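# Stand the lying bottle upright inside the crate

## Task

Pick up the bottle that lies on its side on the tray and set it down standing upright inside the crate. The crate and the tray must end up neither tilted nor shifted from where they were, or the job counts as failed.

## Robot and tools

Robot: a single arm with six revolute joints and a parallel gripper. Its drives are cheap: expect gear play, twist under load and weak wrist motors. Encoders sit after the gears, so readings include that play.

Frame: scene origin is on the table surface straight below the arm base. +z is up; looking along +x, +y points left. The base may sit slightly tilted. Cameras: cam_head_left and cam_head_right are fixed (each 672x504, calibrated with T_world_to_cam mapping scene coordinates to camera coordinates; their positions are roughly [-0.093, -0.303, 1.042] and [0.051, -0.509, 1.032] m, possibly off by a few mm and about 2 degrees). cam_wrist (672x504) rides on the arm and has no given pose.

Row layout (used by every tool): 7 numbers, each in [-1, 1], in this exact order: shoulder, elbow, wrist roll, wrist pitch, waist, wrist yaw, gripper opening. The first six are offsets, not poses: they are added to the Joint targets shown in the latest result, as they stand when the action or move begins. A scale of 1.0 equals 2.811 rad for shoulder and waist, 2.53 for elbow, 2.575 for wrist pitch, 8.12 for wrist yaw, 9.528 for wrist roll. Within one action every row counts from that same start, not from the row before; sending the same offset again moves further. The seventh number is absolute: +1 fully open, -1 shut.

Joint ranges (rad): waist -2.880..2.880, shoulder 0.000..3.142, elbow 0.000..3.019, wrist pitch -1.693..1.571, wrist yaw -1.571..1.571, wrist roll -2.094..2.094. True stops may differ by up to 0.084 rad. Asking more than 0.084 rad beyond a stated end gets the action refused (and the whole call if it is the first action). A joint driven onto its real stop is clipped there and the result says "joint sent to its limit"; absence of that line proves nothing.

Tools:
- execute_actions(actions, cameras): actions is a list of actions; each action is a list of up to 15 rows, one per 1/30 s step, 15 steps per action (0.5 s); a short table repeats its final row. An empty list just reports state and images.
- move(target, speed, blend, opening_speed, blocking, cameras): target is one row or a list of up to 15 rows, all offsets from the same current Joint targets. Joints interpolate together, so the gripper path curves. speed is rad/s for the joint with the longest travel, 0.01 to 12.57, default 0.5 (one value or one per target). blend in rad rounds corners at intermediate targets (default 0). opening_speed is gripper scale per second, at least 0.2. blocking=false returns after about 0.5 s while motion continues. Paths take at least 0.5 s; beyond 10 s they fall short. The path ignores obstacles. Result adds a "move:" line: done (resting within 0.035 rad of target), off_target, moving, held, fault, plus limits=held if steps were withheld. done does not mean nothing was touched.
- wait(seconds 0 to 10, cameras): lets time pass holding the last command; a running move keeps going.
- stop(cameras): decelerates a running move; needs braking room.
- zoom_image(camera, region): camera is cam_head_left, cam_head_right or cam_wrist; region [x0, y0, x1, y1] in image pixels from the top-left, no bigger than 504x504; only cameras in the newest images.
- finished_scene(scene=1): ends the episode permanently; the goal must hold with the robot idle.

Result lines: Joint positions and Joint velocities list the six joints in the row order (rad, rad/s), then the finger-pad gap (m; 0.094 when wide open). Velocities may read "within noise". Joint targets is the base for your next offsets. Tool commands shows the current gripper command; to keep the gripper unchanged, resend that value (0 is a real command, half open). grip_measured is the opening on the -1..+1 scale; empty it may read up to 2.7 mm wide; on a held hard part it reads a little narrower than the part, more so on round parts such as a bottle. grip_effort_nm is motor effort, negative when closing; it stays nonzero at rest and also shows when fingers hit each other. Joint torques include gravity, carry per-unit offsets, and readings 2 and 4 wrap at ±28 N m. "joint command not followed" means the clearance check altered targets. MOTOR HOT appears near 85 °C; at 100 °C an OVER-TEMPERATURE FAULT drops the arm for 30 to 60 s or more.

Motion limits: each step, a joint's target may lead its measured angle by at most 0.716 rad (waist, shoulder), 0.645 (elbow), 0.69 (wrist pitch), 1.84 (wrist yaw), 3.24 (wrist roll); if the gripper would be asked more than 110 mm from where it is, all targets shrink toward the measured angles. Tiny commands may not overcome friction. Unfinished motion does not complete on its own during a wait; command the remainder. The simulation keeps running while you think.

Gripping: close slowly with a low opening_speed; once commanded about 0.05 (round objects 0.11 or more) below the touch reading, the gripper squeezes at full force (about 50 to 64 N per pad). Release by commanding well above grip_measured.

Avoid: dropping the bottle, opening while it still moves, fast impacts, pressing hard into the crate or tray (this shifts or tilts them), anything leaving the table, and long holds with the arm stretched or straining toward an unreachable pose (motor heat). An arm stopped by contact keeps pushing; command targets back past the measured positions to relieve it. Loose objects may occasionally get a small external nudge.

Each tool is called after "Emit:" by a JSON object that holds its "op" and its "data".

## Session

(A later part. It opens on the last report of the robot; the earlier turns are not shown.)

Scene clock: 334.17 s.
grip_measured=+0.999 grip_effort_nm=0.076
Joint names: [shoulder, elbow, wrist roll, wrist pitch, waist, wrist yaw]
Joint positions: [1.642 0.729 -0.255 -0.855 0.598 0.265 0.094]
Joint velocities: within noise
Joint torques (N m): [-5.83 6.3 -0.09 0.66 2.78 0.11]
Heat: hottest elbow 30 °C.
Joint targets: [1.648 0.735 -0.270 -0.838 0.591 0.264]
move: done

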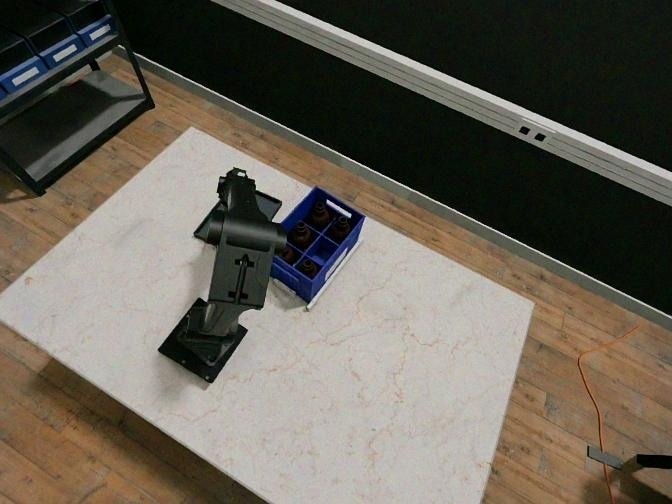

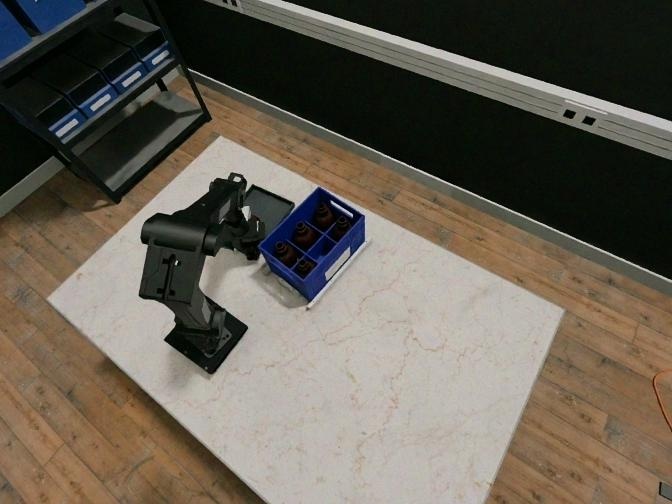

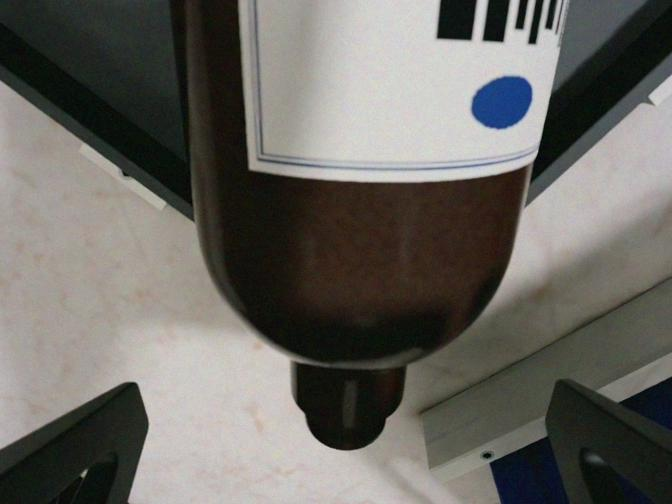

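Emit:
{"op": "move", "data": {"target": [0.0199,-0.0142,-0.0021,0.0357,-0.0085,0.0004,1], "speed": 0.2}}

Emit:
{"op": "zoom_image", "data": {"camera": "cam_head_right", "region": [190, 160, 320, 290]}}

Scene clock: 342.60 s.
grip_measured=+0.999 grip_effort_nm=0.071
Joint names: [shoulder, elbow, wrist roll, wrist pitch, waist, wrist yaw]
Joint positions: [1.699 0.693 -0.276 -0.763 0.576 0.268 0.094]
Joint velocities: within noise
Joint torques (N m): [-6.18 5.7 -0.09 0.61 2.78 0.11]
Heat: hottest elbow 30 °C.
Joint targets: [1.704 0.700 -0.290 -0.746 0.568 0.268]
move: done

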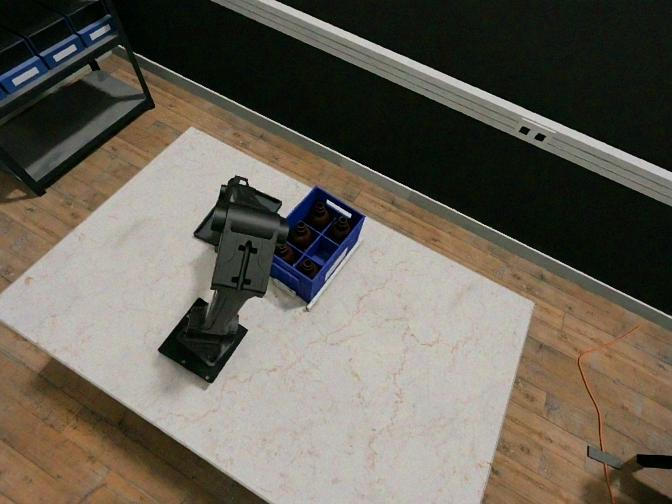

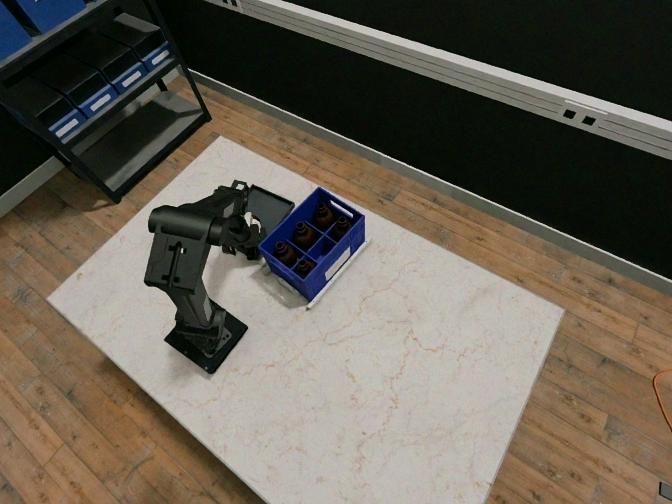

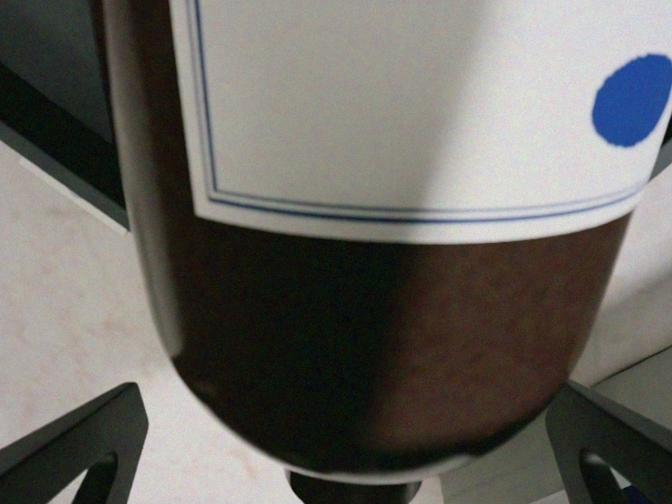

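Scaled by 3.877 from the camera's 672x504 image, which has a finer 960x720 frame.

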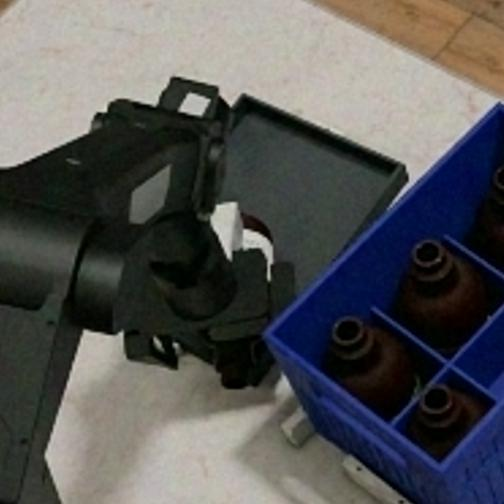

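Emit:
{"op": "move", "data": {"target": [-0.0085,-0.0048,0,-0.0043,-0.001,0,1], "speed": 0.2, "cameras": ["cam_wrist"]}}

Emit:
{"op": "move", "data": {"target": [0,0,0,0,0,0,-0.5], "opening_speed": 1.0}}

Scene clock: 349.07 s.
grip_measured=+0.999 grip_effort_nm=0.076
Joint names: [shoulder, elbow, wrist roll, wrist pitch, waist, wrist yaw]
Joint positions: [1.699 0.683 -0.276 -0.763 0.573 0.268 0.094]
Joint velocities: within noise
Joint torques (N m): [-7.77 5.56 -0.09 0.25 2.67 0.1]
Heat: hottest elbow 29 °C.
Joint targets: [1.680 0.687 -0.290 -0.757 0.565 0.268]
move: done
Images, in order (width x height): cam_wrist 672x504.

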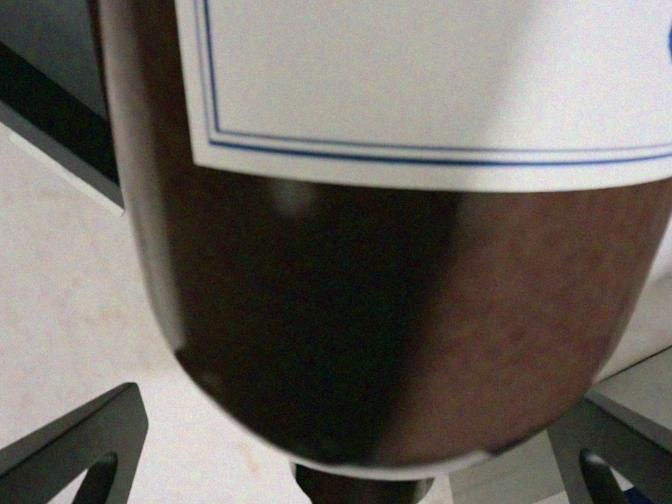

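Scene clock: 350.77 s.
grip_measured=-0.310 grip_effort_nm=-1.028
Joint names: [shoulder, elbow, wrist roll, wrist pitch, waist, wrist yaw]
Joint positions: [1.699 0.683 -0.276 -0.763 0.571 0.271 0.032]
Joint velocities: within noise
Joint torques (N m): [-7.71 5.52 -0.09 0.23 2.84 -0.02]
Heat: hottest elbow 29 °C.
Joint targets: [1.680 0.687 -0.290 -0.757 0.565 0.268]
move: done

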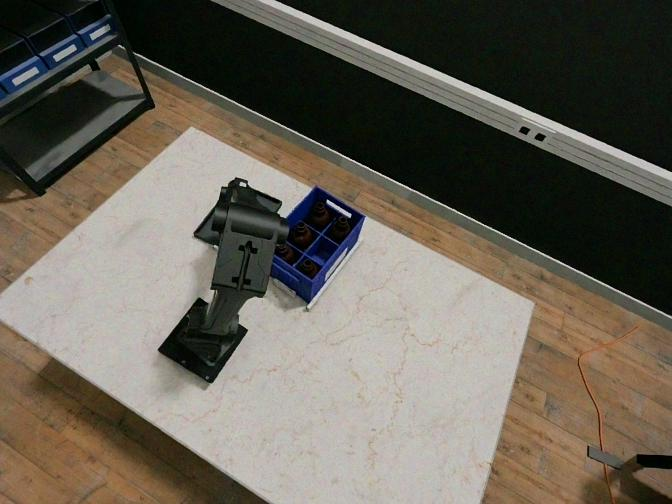

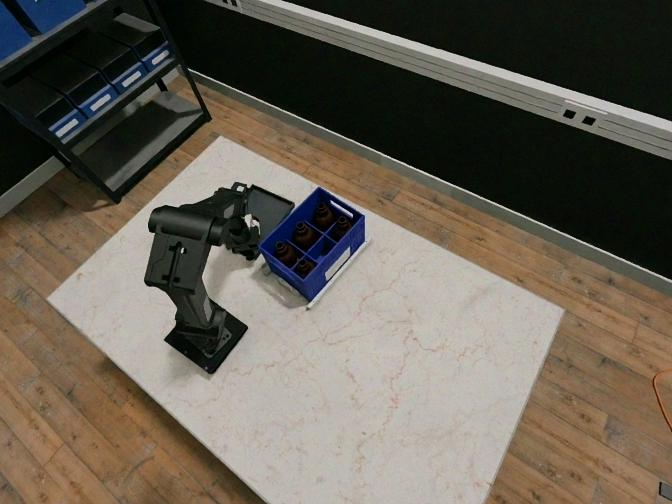

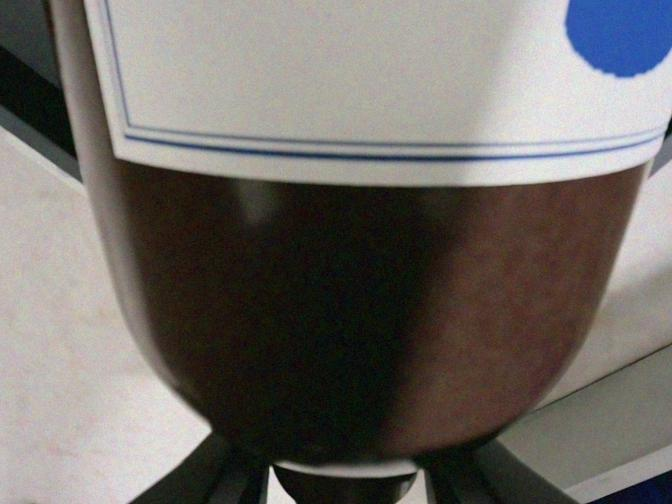

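Emit:
{"op": "move", "data": {"target": [-0.0125,0.0672,0.0068,-0.0835,0.0238,-0.0017,-0.5], "speed": 0.2}}

Emit:
{"op": "zoom_image", "data": {"camera": "cam_head_right", "region": [190, 160, 320, 290]}}

Scene clock: 361.40 s.
grip_measured=-0.310 grip_effort_nm=-1.028
Joint names: [shoulder, elbow, wrist roll, wrist pitch, waist, wrist yaw]
Joint positions: [1.683 0.804 -0.23 -0.969 0.605 0.263 0.032]
Joint velocities: within noise
Joint torques (N m): [-9.52 10.43 0.11 -0.18 5.6 -0.26]
Heat: hottest elbow 29 °C.
Joint targets: [1.645 0.857 -0.225 -0.972 0.632 0.254]
move: off_target; the elbow is farthest, 0.053 rad from its target

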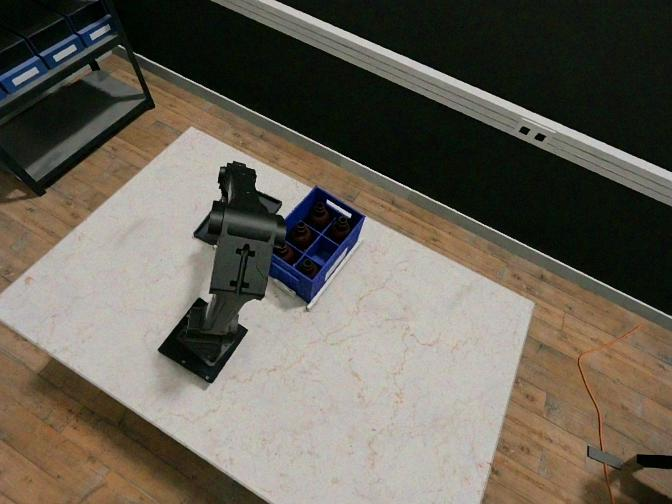

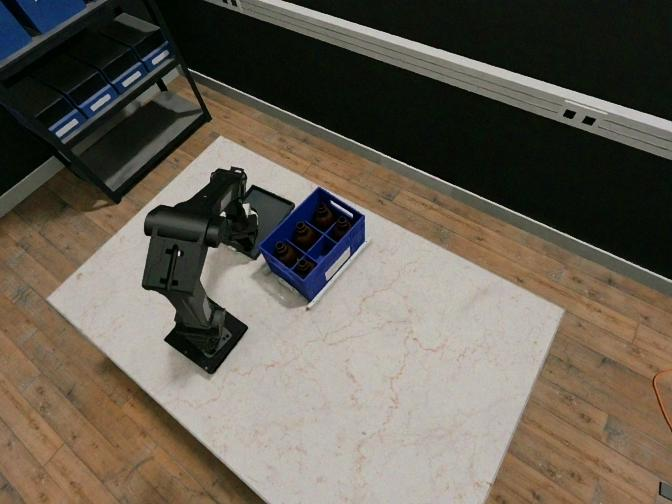

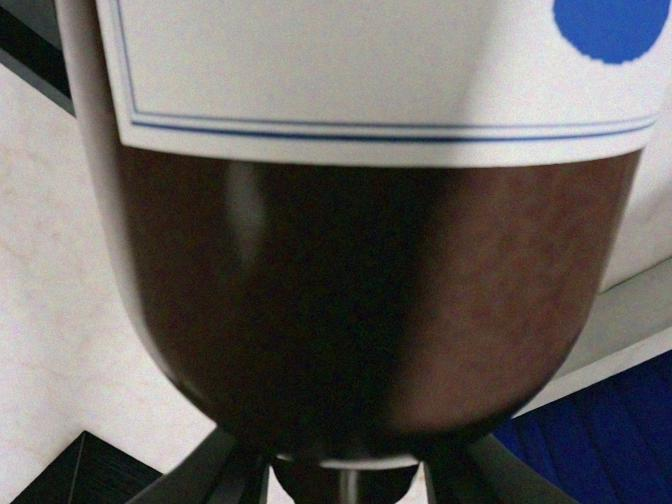

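Scaled by 3.877 from the camera's 672x504 image, which has a finer 960x720 frame.

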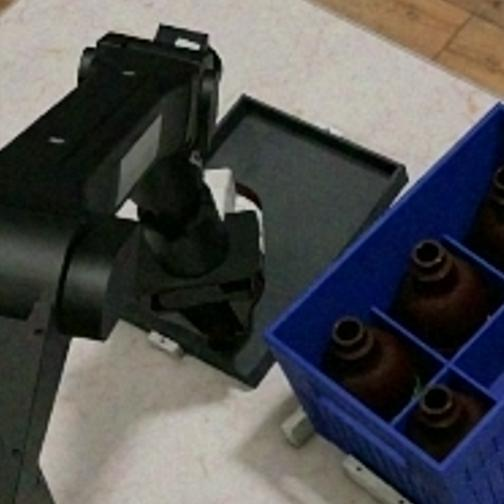

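Emit:
{"op": "move", "data": {"target": [0,0,0,0,0,0,-0.34], "opening_speed": 0.3, "cameras": ["cam_wrist"]}}

Scene clock: 376.87 s.
grip_measured=-0.310 grip_effort_nm=-1.028
Joint names: [shoulder, elbow, wrist roll, wrist pitch, waist, wrist yaw]
Joint positions: [1.683 0.804 -0.23 -0.969 0.605 0.263 0.032]
Joint velocities: within noise
Joint torques (N m): [-9.47 10.44 0.11 -0.25 5.54 -0.26]
Heat: hottest elbow 31 °C.
Joint targets: [1.645 0.857 -0.225 -0.972 0.632 0.254]
move: off_target; the elbow is farthest, 0.053 rad from its target
Images, in order (width x height): cam_wrist 672x504.

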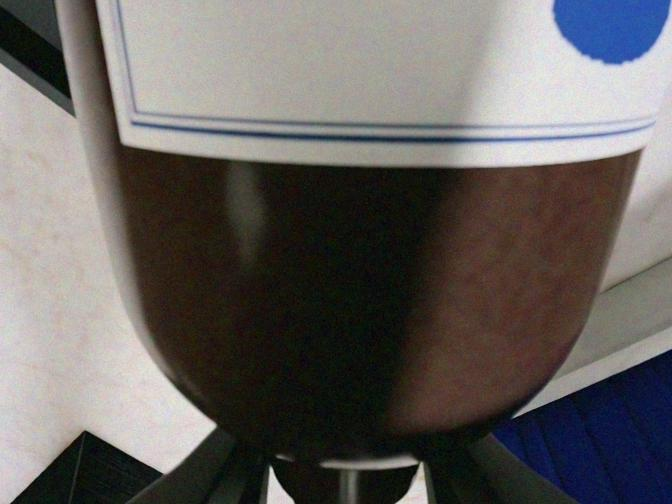

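Emit:
{"op": "move", "data": {"target": [0,0,0,0,0,0,-0.31], "opening_speed": 0.2, "cameras": ["cam_wrist"]}}

Emit:
{"op": "move", "data": {"target": [0,0,0,0,0,0,-0.295], "opening_speed": 0.2, "cameras": ["cam_wrist"]}}

Scene clock: 379.97 s.
grip_measured=-0.302 grip_effort_nm=-0.706
Joint names: [shoulder, elbow, wrist roll, wrist pitch, waist, wrist yaw]
Joint positions: [1.683 0.804 -0.23 -0.969 0.605 0.263 0.033]
Joint velocities: within noise
Joint torques (N m): [-9.58 10.44 0.11 -0.21 5.66 -0.26]
Heat: hottest elbow 31 °C.
Joint targets: [1.645 0.857 -0.225 -0.972 0.632 0.254]
move: off_target; the elbow is farthest, 0.053 rad from its target
Images, in order (width x height): cam_wrist 672x504.

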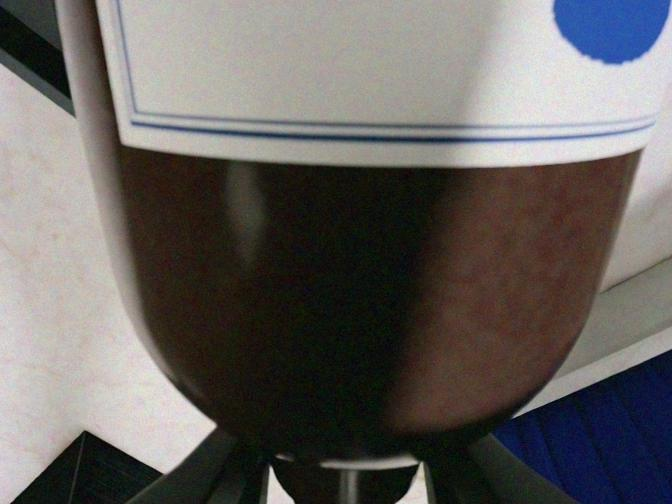

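Scene clock: 380.47 s.
grip_measured=-0.292 grip_effort_nm=-0.559
Joint names: [shoulder, elbow, wrist roll, wrist pitch, waist, wrist yaw]
Joint positions: [1.683 0.804 -0.229 -0.969 0.605 0.262 0.033]
Joint velocities: [0.005 -0.007 -0.066 -0.007 -0.005 -0.066 0.013]
Joint torques (N m): [-9.52 10.33 0.11 -0.2 5.54 -0.24]
Heat: hottest elbow 31 °C.
Joint targets: [1.645 0.857 -0.225 -0.972 0.632 0.254]
move: off_target; the elbow is farthest, 0.053 rad from its target
Images, in order (width x height): cam_wrist 672x504.

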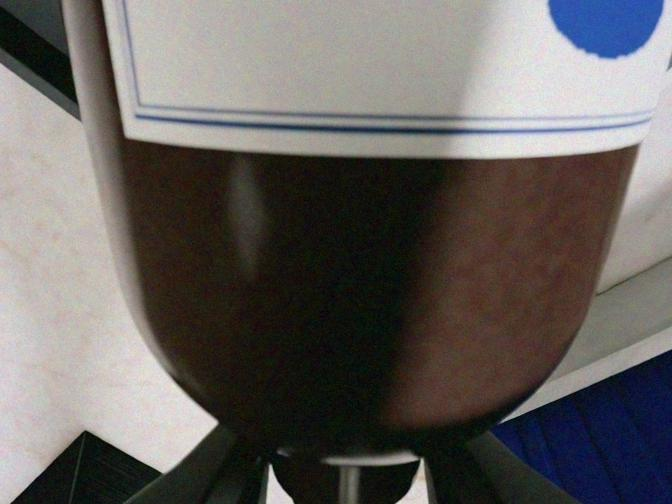

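Emit:
{"op": "wait", "data": {"seconds": 0.5, "cameras": ["cam_wrist"]}}

Scene clock: 382.13 s.
grip_measured=-0.293 grip_effort_nm=-0.564
Joint names: [shoulder, elbow, wrist roll, wrist pitch, waist, wrist yaw]
Joint positions: [1.683 0.804 -0.229 -0.969 0.605 0.262 0.033]
Joint velocities: [-0.015 0.002 -0.007 -0.012 -0.024 -0.037 0.016]
Joint torques (N m): [-9.64 10.39 0.1 -0.2 5.66 -0.22]
Heat: hottest elbow 31 °C.
Joint targets: [1.645 0.857 -0.225 -0.972 0.632 0.254]
Tool commands: gripper/opening=-0.295
wait: 0.50 s; at rest from the start
Images, in order (width x height): cam_wrist 672x504.

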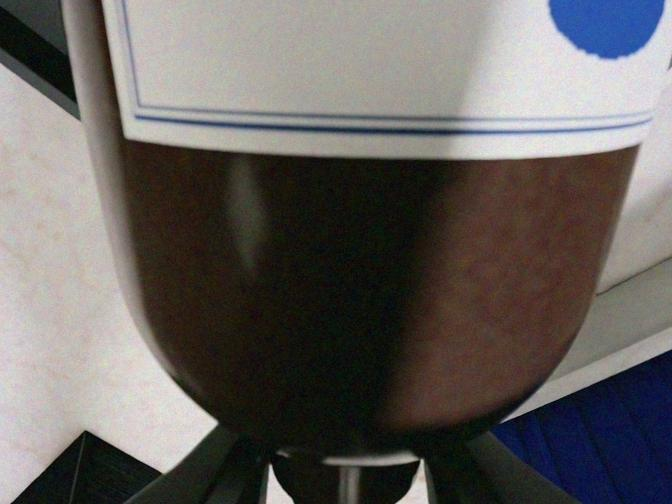

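Emit:
{"op": "move", "data": {"target": [0,0,0,0,0,0,-0.282], "opening_speed": 0.2, "cameras": ["cam_wrist"]}}

Scene clock: 384.13 s.
grip_measured=-0.278 grip_effort_nm=-0.193
Joint names: [shoulder, elbow, wrist roll, wrist pitch, waist, wrist yaw]
Joint positions: [1.68 0.807 -0.229 -0.969 0.607 0.262 0.034]
Joint velocities: within noise
Joint torques (N m): [-9.41 10.15 0.09 -0.2 5.54 -0.19]
Heat: hottest elbow 32 °C.
Joint targets: [1.645 0.857 -0.225 -0.972 0.632 0.254]
move: off_target; the elbow is farthest, 0.050 rad from its target
Images, in order (width x height): cam_wrist 672x504.

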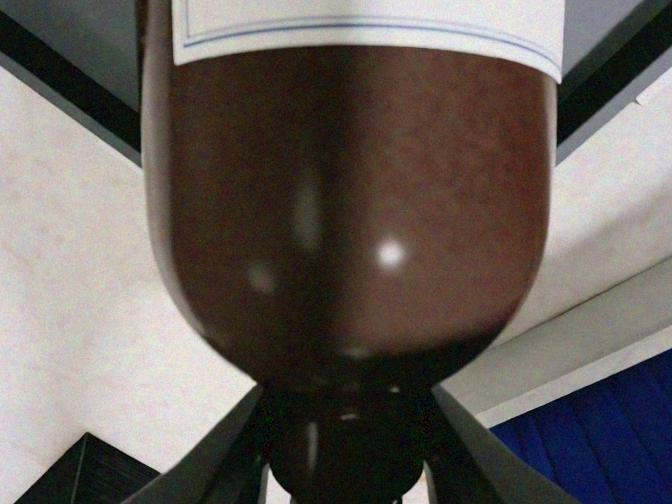

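Emit:
{"op": "move", "data": {"target": [0.0071,0.1277,0.01,-0.1138,0.0402,-0.0027,-0.305], "speed": 0.25}}

Emit:
{"op": "zoom_image", "data": {"camera": "cam_head_right", "region": [190, 160, 320, 290]}}

Scene clock: 395.20 s.
grip_measured=-0.299 grip_effort_nm=-0.789
Joint names: [shoulder, elbow, wrist roll, wrist pitch, waist, wrist yaw]
Joint positions: [1.68 1.115 -0.135 -1.262 0.719 0.24 0.033]
Joint velocities: within noise
Joint torques (N m): [-9.17 12.83 0.12 -0.1 6.01 -0.23]
Heat: hottest elbow 31 °C.
Joint targets: [1.665 1.180 -0.130 -1.265 0.745 0.232]
move: off_target; the elbow is farthest, 0.065 rad from its target

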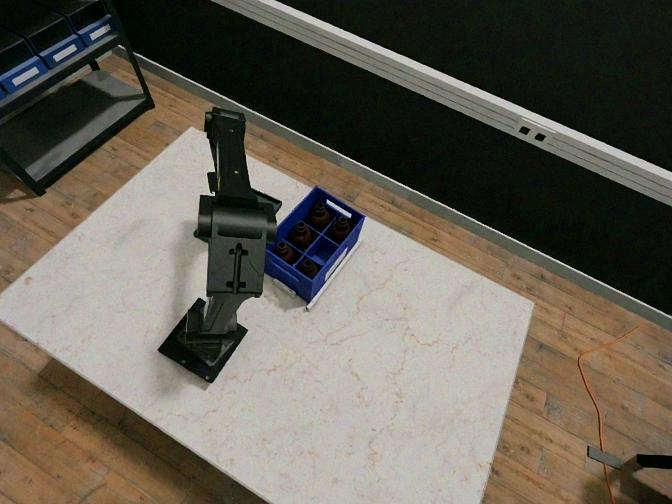

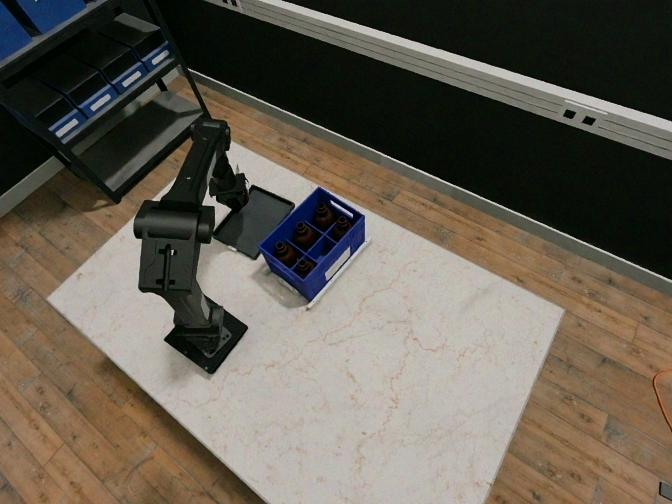

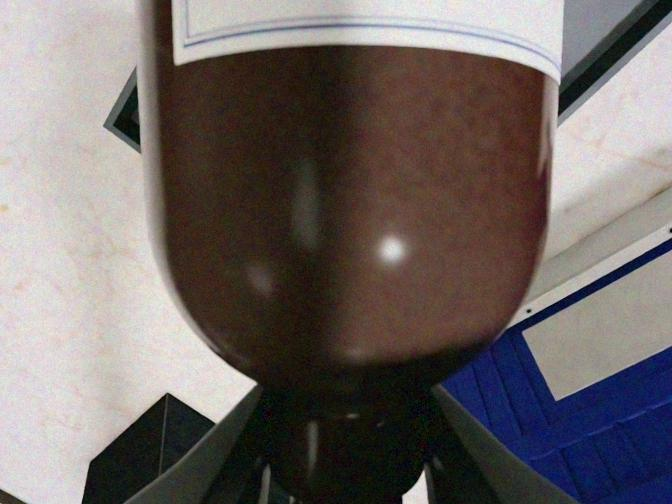

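Scaled by 3.877 from the camera's 672x504 image, which has a finer 960x720 frame.

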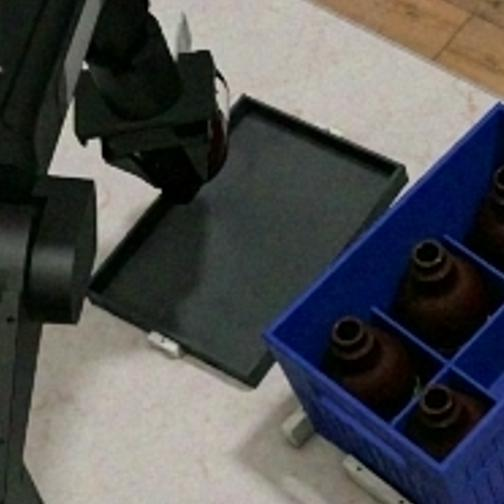

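Emit:
{"op": "move", "data": {"target": [0,0,0,0,0,0,-0.288], "opening_speed": 0.2, "cameras": ["cam_wrist"]}}

Scene clock: 397.50 s.
grip_measured=-0.283 grip_effort_nm=-0.286
Joint names: [shoulder, elbow, wrist roll, wrist pitch, waist, wrist yaw]
Joint positions: [1.68 1.115 -0.133 -1.262 0.719 0.24 0.034]
Joint velocities: within noise
Joint torques (N m): [-9.17 12.82 0.11 -0.1 6.01 -0.22]
Heat: hottest elbow 32 °C.
Joint targets: [1.665 1.180 -0.130 -1.265 0.745 0.232]
move: off_target; the elbow is farthest, 0.065 rad from its target
Images, in order (width x height): cam_wrist 672x504.

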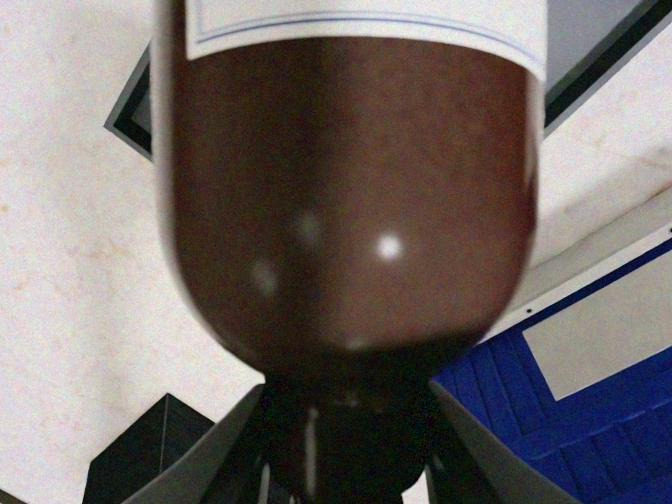

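Emit:
{"op": "move", "data": {"target": [0,0,0,0,0,0,-0.283], "opening_speed": 0.2, "cameras": ["cam_wrist"]}}

Scene clock: 399.17 s.
grip_measured=-0.279 grip_effort_nm=-0.212
Joint names: [shoulder, elbow, wrist roll, wrist pitch, waist, wrist yaw]
Joint positions: [1.68 1.115 -0.133 -1.262 0.719 0.24 0.034]
Joint velocities: within noise
Joint torques (N m): [-9.11 12.85 0.11 -0.1 5.89 -0.21]
Heat: hottest elbow 32 °C.
Joint targets: [1.665 1.180 -0.130 -1.265 0.745 0.232]
move: off_target; the elbow is farthest, 0.065 rad from its target
Images, in order (width x height): cam_wrist 672x504.

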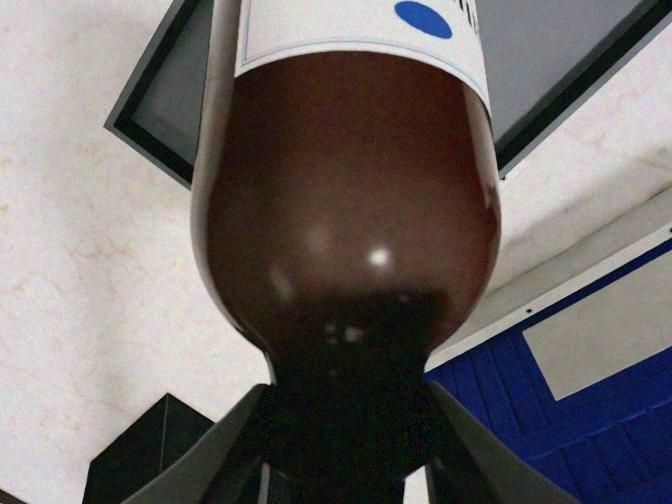

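Works. Continue.

Emit:
{"op": "move", "data": {"target": [0,0,0,0,0,0,-0.279], "opening_speed": 0.2, "cameras": ["cam_wrist"]}}

Emit:
{"op": "move", "data": {"target": [0,0,0,0,0,0,-0.276], "opening_speed": 0.2, "cameras": ["cam_wrist"]}}

Scene clock: 402.30 s.
grip_measured=-0.276 grip_effort_nm=-0.149
Joint names: [shoulder, elbow, wrist roll, wrist pitch, waist, wrist yaw]
Joint positions: [1.68 1.115 -0.133 -1.262 0.719 0.24 0.034]
Joint velocities: within noise
Joint torques (N m): [-9.11 12.86 0.11 -0.08 5.89 -0.22]
Heat: hottest elbow 32 °C.
Joint targets: [1.665 1.180 -0.130 -1.265 0.745 0.232]
move: off_target; the elbow is farthest, 0.065 rad from its target
Images, in order (width x height): cam_wrist 672x504.

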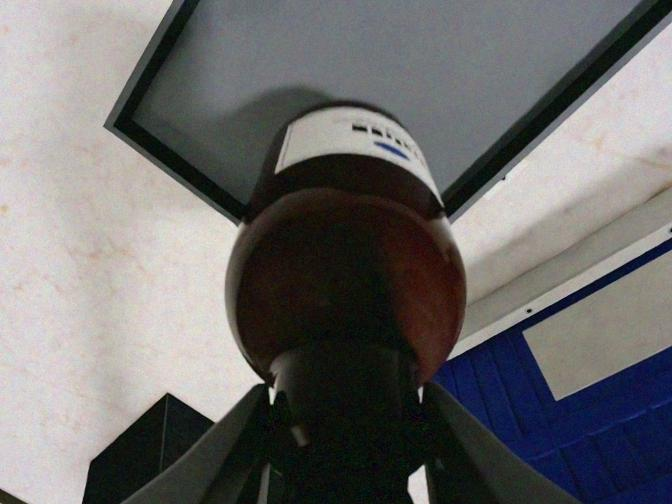

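Scene clock: 402.80 s.
grip_measured=-0.274 grip_effort_nm=-0.105
Joint names: [shoulder, elbow, wrist roll, wrist pitch, waist, wrist yaw]
Joint positions: [1.68 1.115 -0.133 -1.262 0.719 0.24 0.034]
Joint velocities: within noise
Joint torques (N m): [-9.11 12.88 0.11 -0.08 5.95 -0.19]
Heat: hottest elbow 32 °C.
Joint targets: [1.665 1.180 -0.130 -1.265 0.745 0.232]
move: off_target; the elbow is farthest, 0.065 rad from its target
Images, in order (width x height): cam_wrist 672x504.

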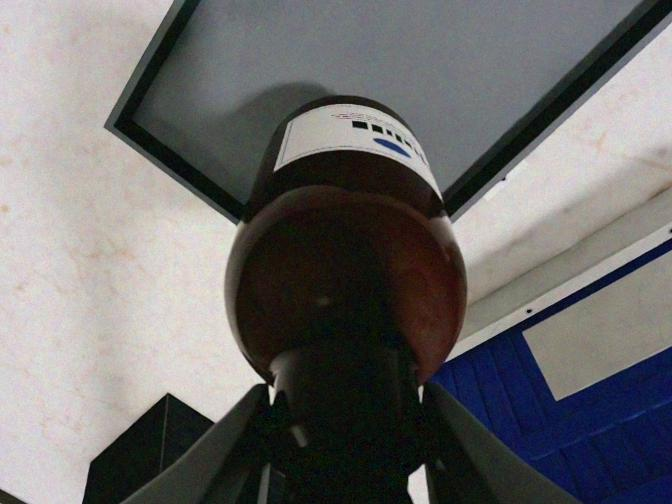

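Emit:
{"op": "move", "data": {"target": [0,0,0,0,0,0,-0.5], "opening_speed": 1.0, "cameras": ["cam_wrist"]}}

Emit:
{"op": "move", "data": {"target": [[-0.0445,0.1621,0.05,-0.1441,0,-0.0095,-0.5],[-0.0445,0.1621,0.1963,-0.1441,-0.1885,-0.0095,-0.5]], "speed": 0.6, "blend": 0.1}}

Emit:
{"op": "zoom_image", "data": {"camera": "cam_head_right", "region": [240, 60, 440, 310]}}

Scene clock: 429.73 s.
grip_measured=-0.311 grip_effort_nm=-1.013
Joint names: [shoulder, elbow, wrist roll, wrist pitch, waist, wrist yaw]
Joint positions: [1.68 1.115 -0.133 -1.262 0.719 0.24 0.032]
Joint velocities: within noise
Joint torques (N m): [-9.05 12.86 0.11 -0.1 5.83 -0.2]
Heat: hottest elbow 34 °C.
Joint targets: [1.665 1.180 -0.130 -1.265 0.745 0.232]
move: off_target; the elbow is farthest, 0.065 rad from its target
Images, in order (width x height): cam_wrist 672x504.

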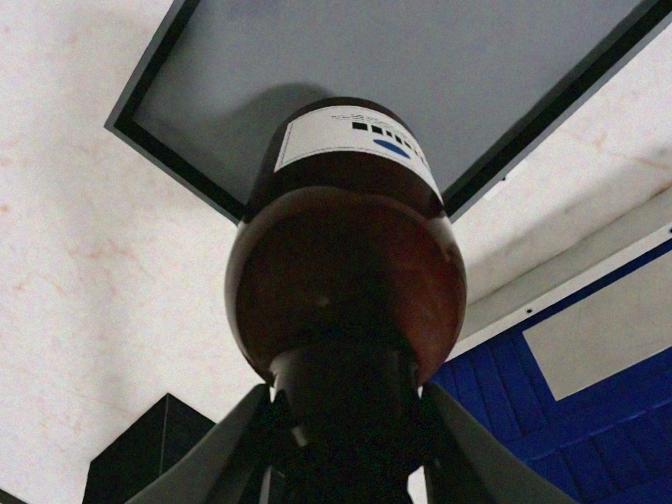

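Scene clock: 433.80 s.
grip_measured=-0.311 grip_effort_nm=-1.033
Joint names: [shoulder, elbow, wrist roll, wrist pitch, waist, wrist yaw]
Joint positions: [1.568 1.523 1.726 -1.632 0.213 0.162 0.032]
Joint velocities: within noise
Joint torques (N m): [-11.05 13.27 0.16 -0.23 4.84 -0.24]
Heat: hottest elbow 34 °C.
Joint targets: [1.540 1.591 1.741 -1.636 0.215 0.155]
move: off_target; the elbow is farthest, 0.067 rad from its target

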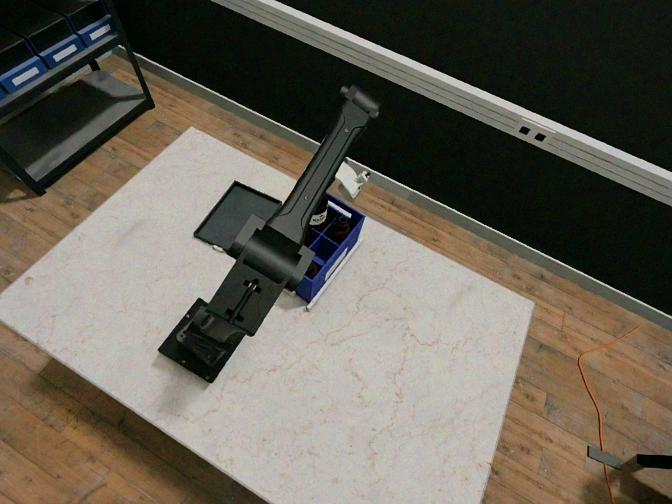

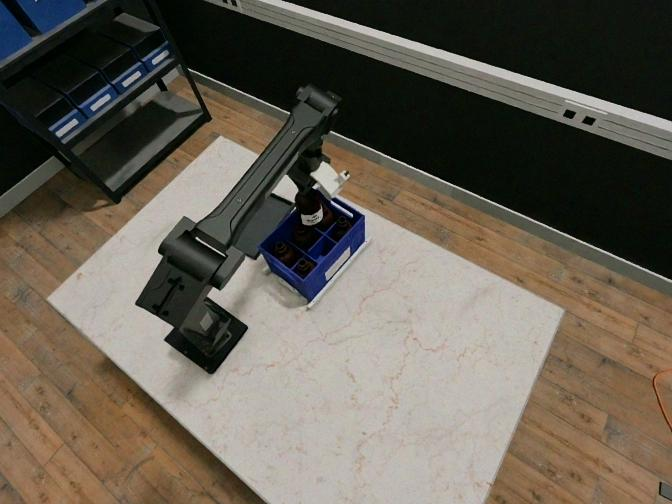

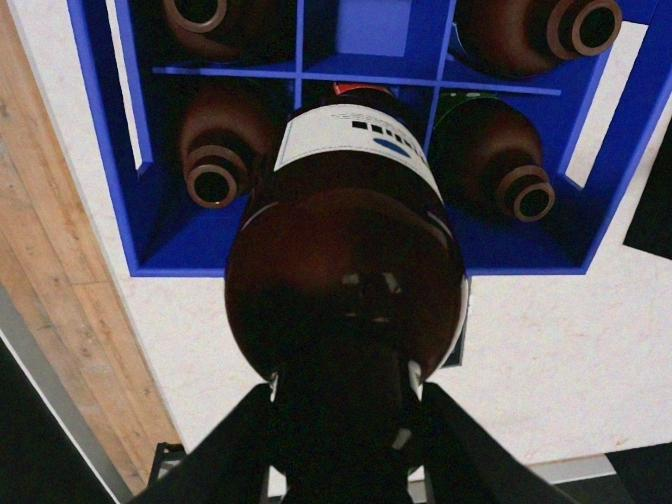

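Scaled by 2.016 from the camera's 672x504 image, which has a finer 960x720 frame.

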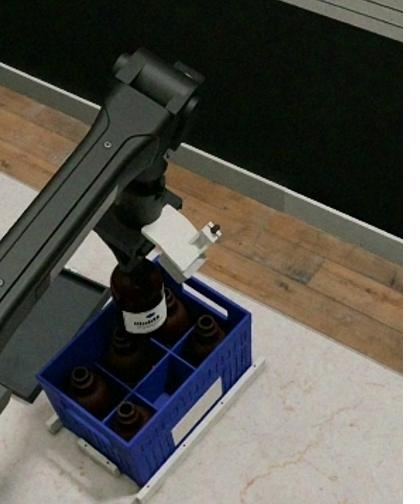

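Emit:
{"op": "move", "data": {"target": [-0.01,0.0119,-0.0162,-0.0047,-0.0487,0.0011,-0.5], "speed": 0.3}}

Emit:
{"op": "zoom_image", "data": {"camera": "cam_head_right", "region": [240, 60, 440, 310]}}

Scene clock: 449.37 s.
grip_measured=-0.311 grip_effort_nm=-1.023
Joint names: [shoulder, elbow, wrist roll, wrist pitch, waist, wrist yaw]
Joint positions: [1.555 1.554 1.592 -1.63 0.074 0.168 0.032]
Joint velocities: within noise
Joint torques (N m): [-12.4 13.24 -0.07 -0.34 4.95 -0.09]
Heat: hottest elbow 34 °C.
Joint targets: [1.512 1.621 1.586 -1.648 0.078 0.164]
move: off_target; the elbow is farthest, 0.067 rad from its target

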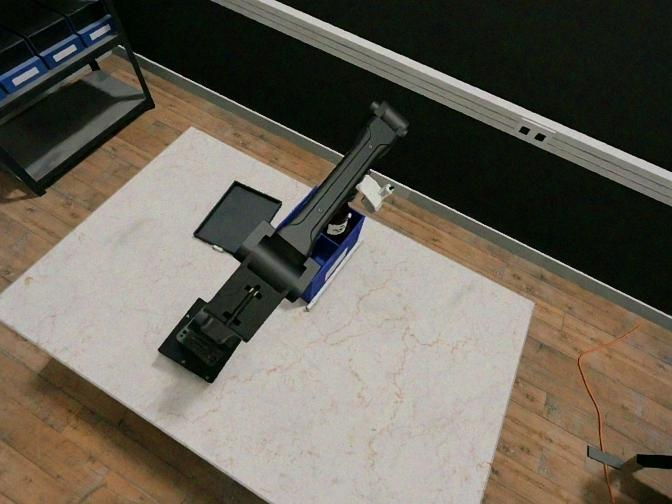

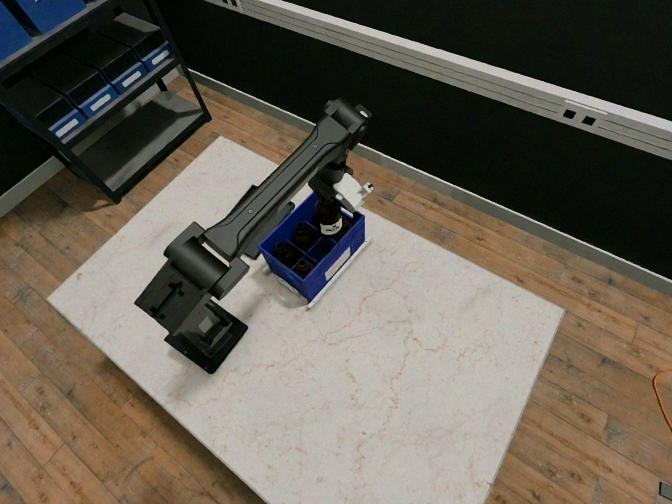

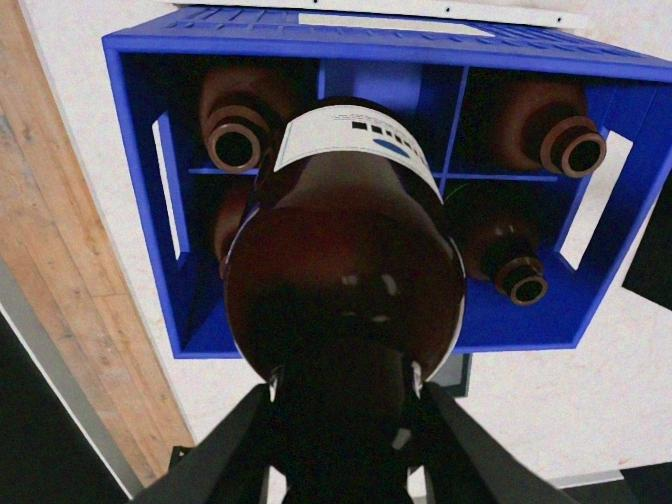

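Scaled by 2.016 from the camera's 672x504 image, which has a finer 960x720 frame.

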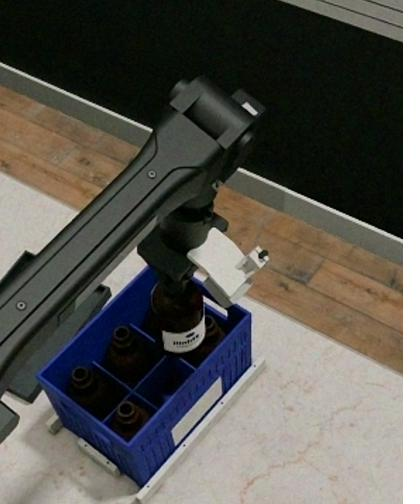

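Emit:
{"op": "move", "data": {"target": [-0.08,-0.0451,-0.009,0.0202,-0.0313,-0.0092,-0.5], "speed": 0.3}}

Emit:
{"op": "zoom_image", "data": {"camera": "cam_head_right", "region": [240, 60, 440, 310]}}

Scene clock: 473.97 s.
grip_measured=-0.312 grip_effort_nm=-1.028
Joint names: [shoulder, elbow, wrist roll, wrist pitch, waist, wrist yaw]
Joint positions: [1.323 1.489 1.516 -1.616 -0.007 0.1 0.032]
Joint velocities: within noise
Joint torques (N m): [-9.64 9.22 -0.11 0.87 3.31 -0.48]
Heat: hottest elbow 38 °C.
Joint targets: [1.287 1.507 1.501 -1.596 -0.010 0.089]
move: off_target; the shoulder is farthest, 0.036 rad from its target

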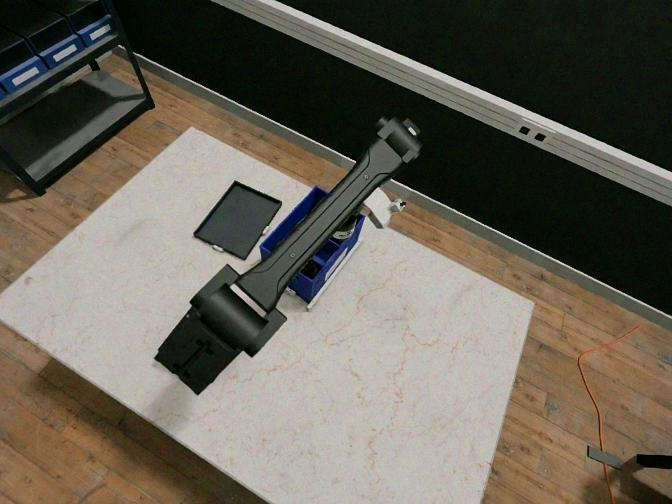

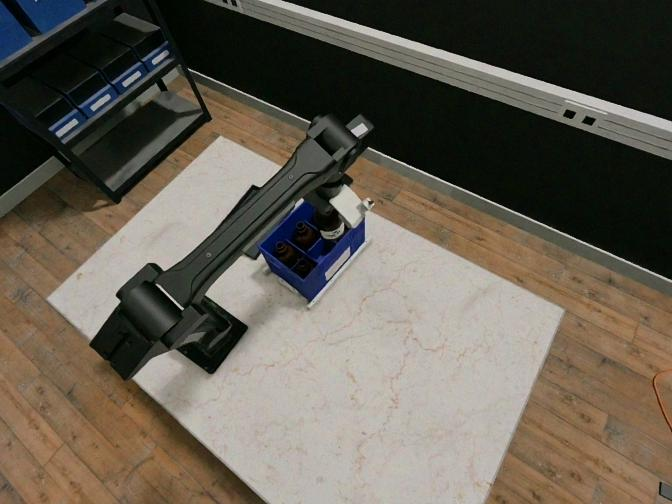

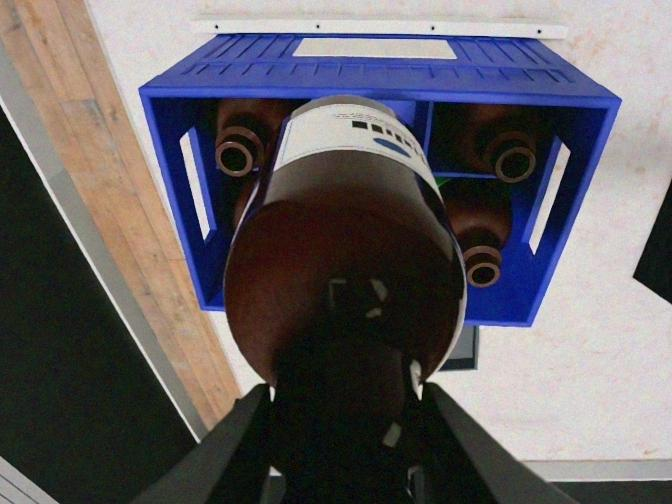

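Scaled by 2.016 from the camera's 672x504 image, which has a finer 960x720 frame.

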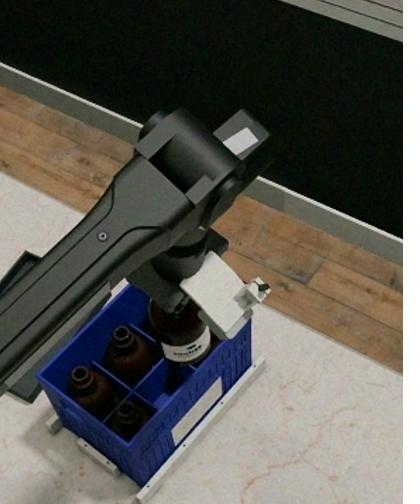

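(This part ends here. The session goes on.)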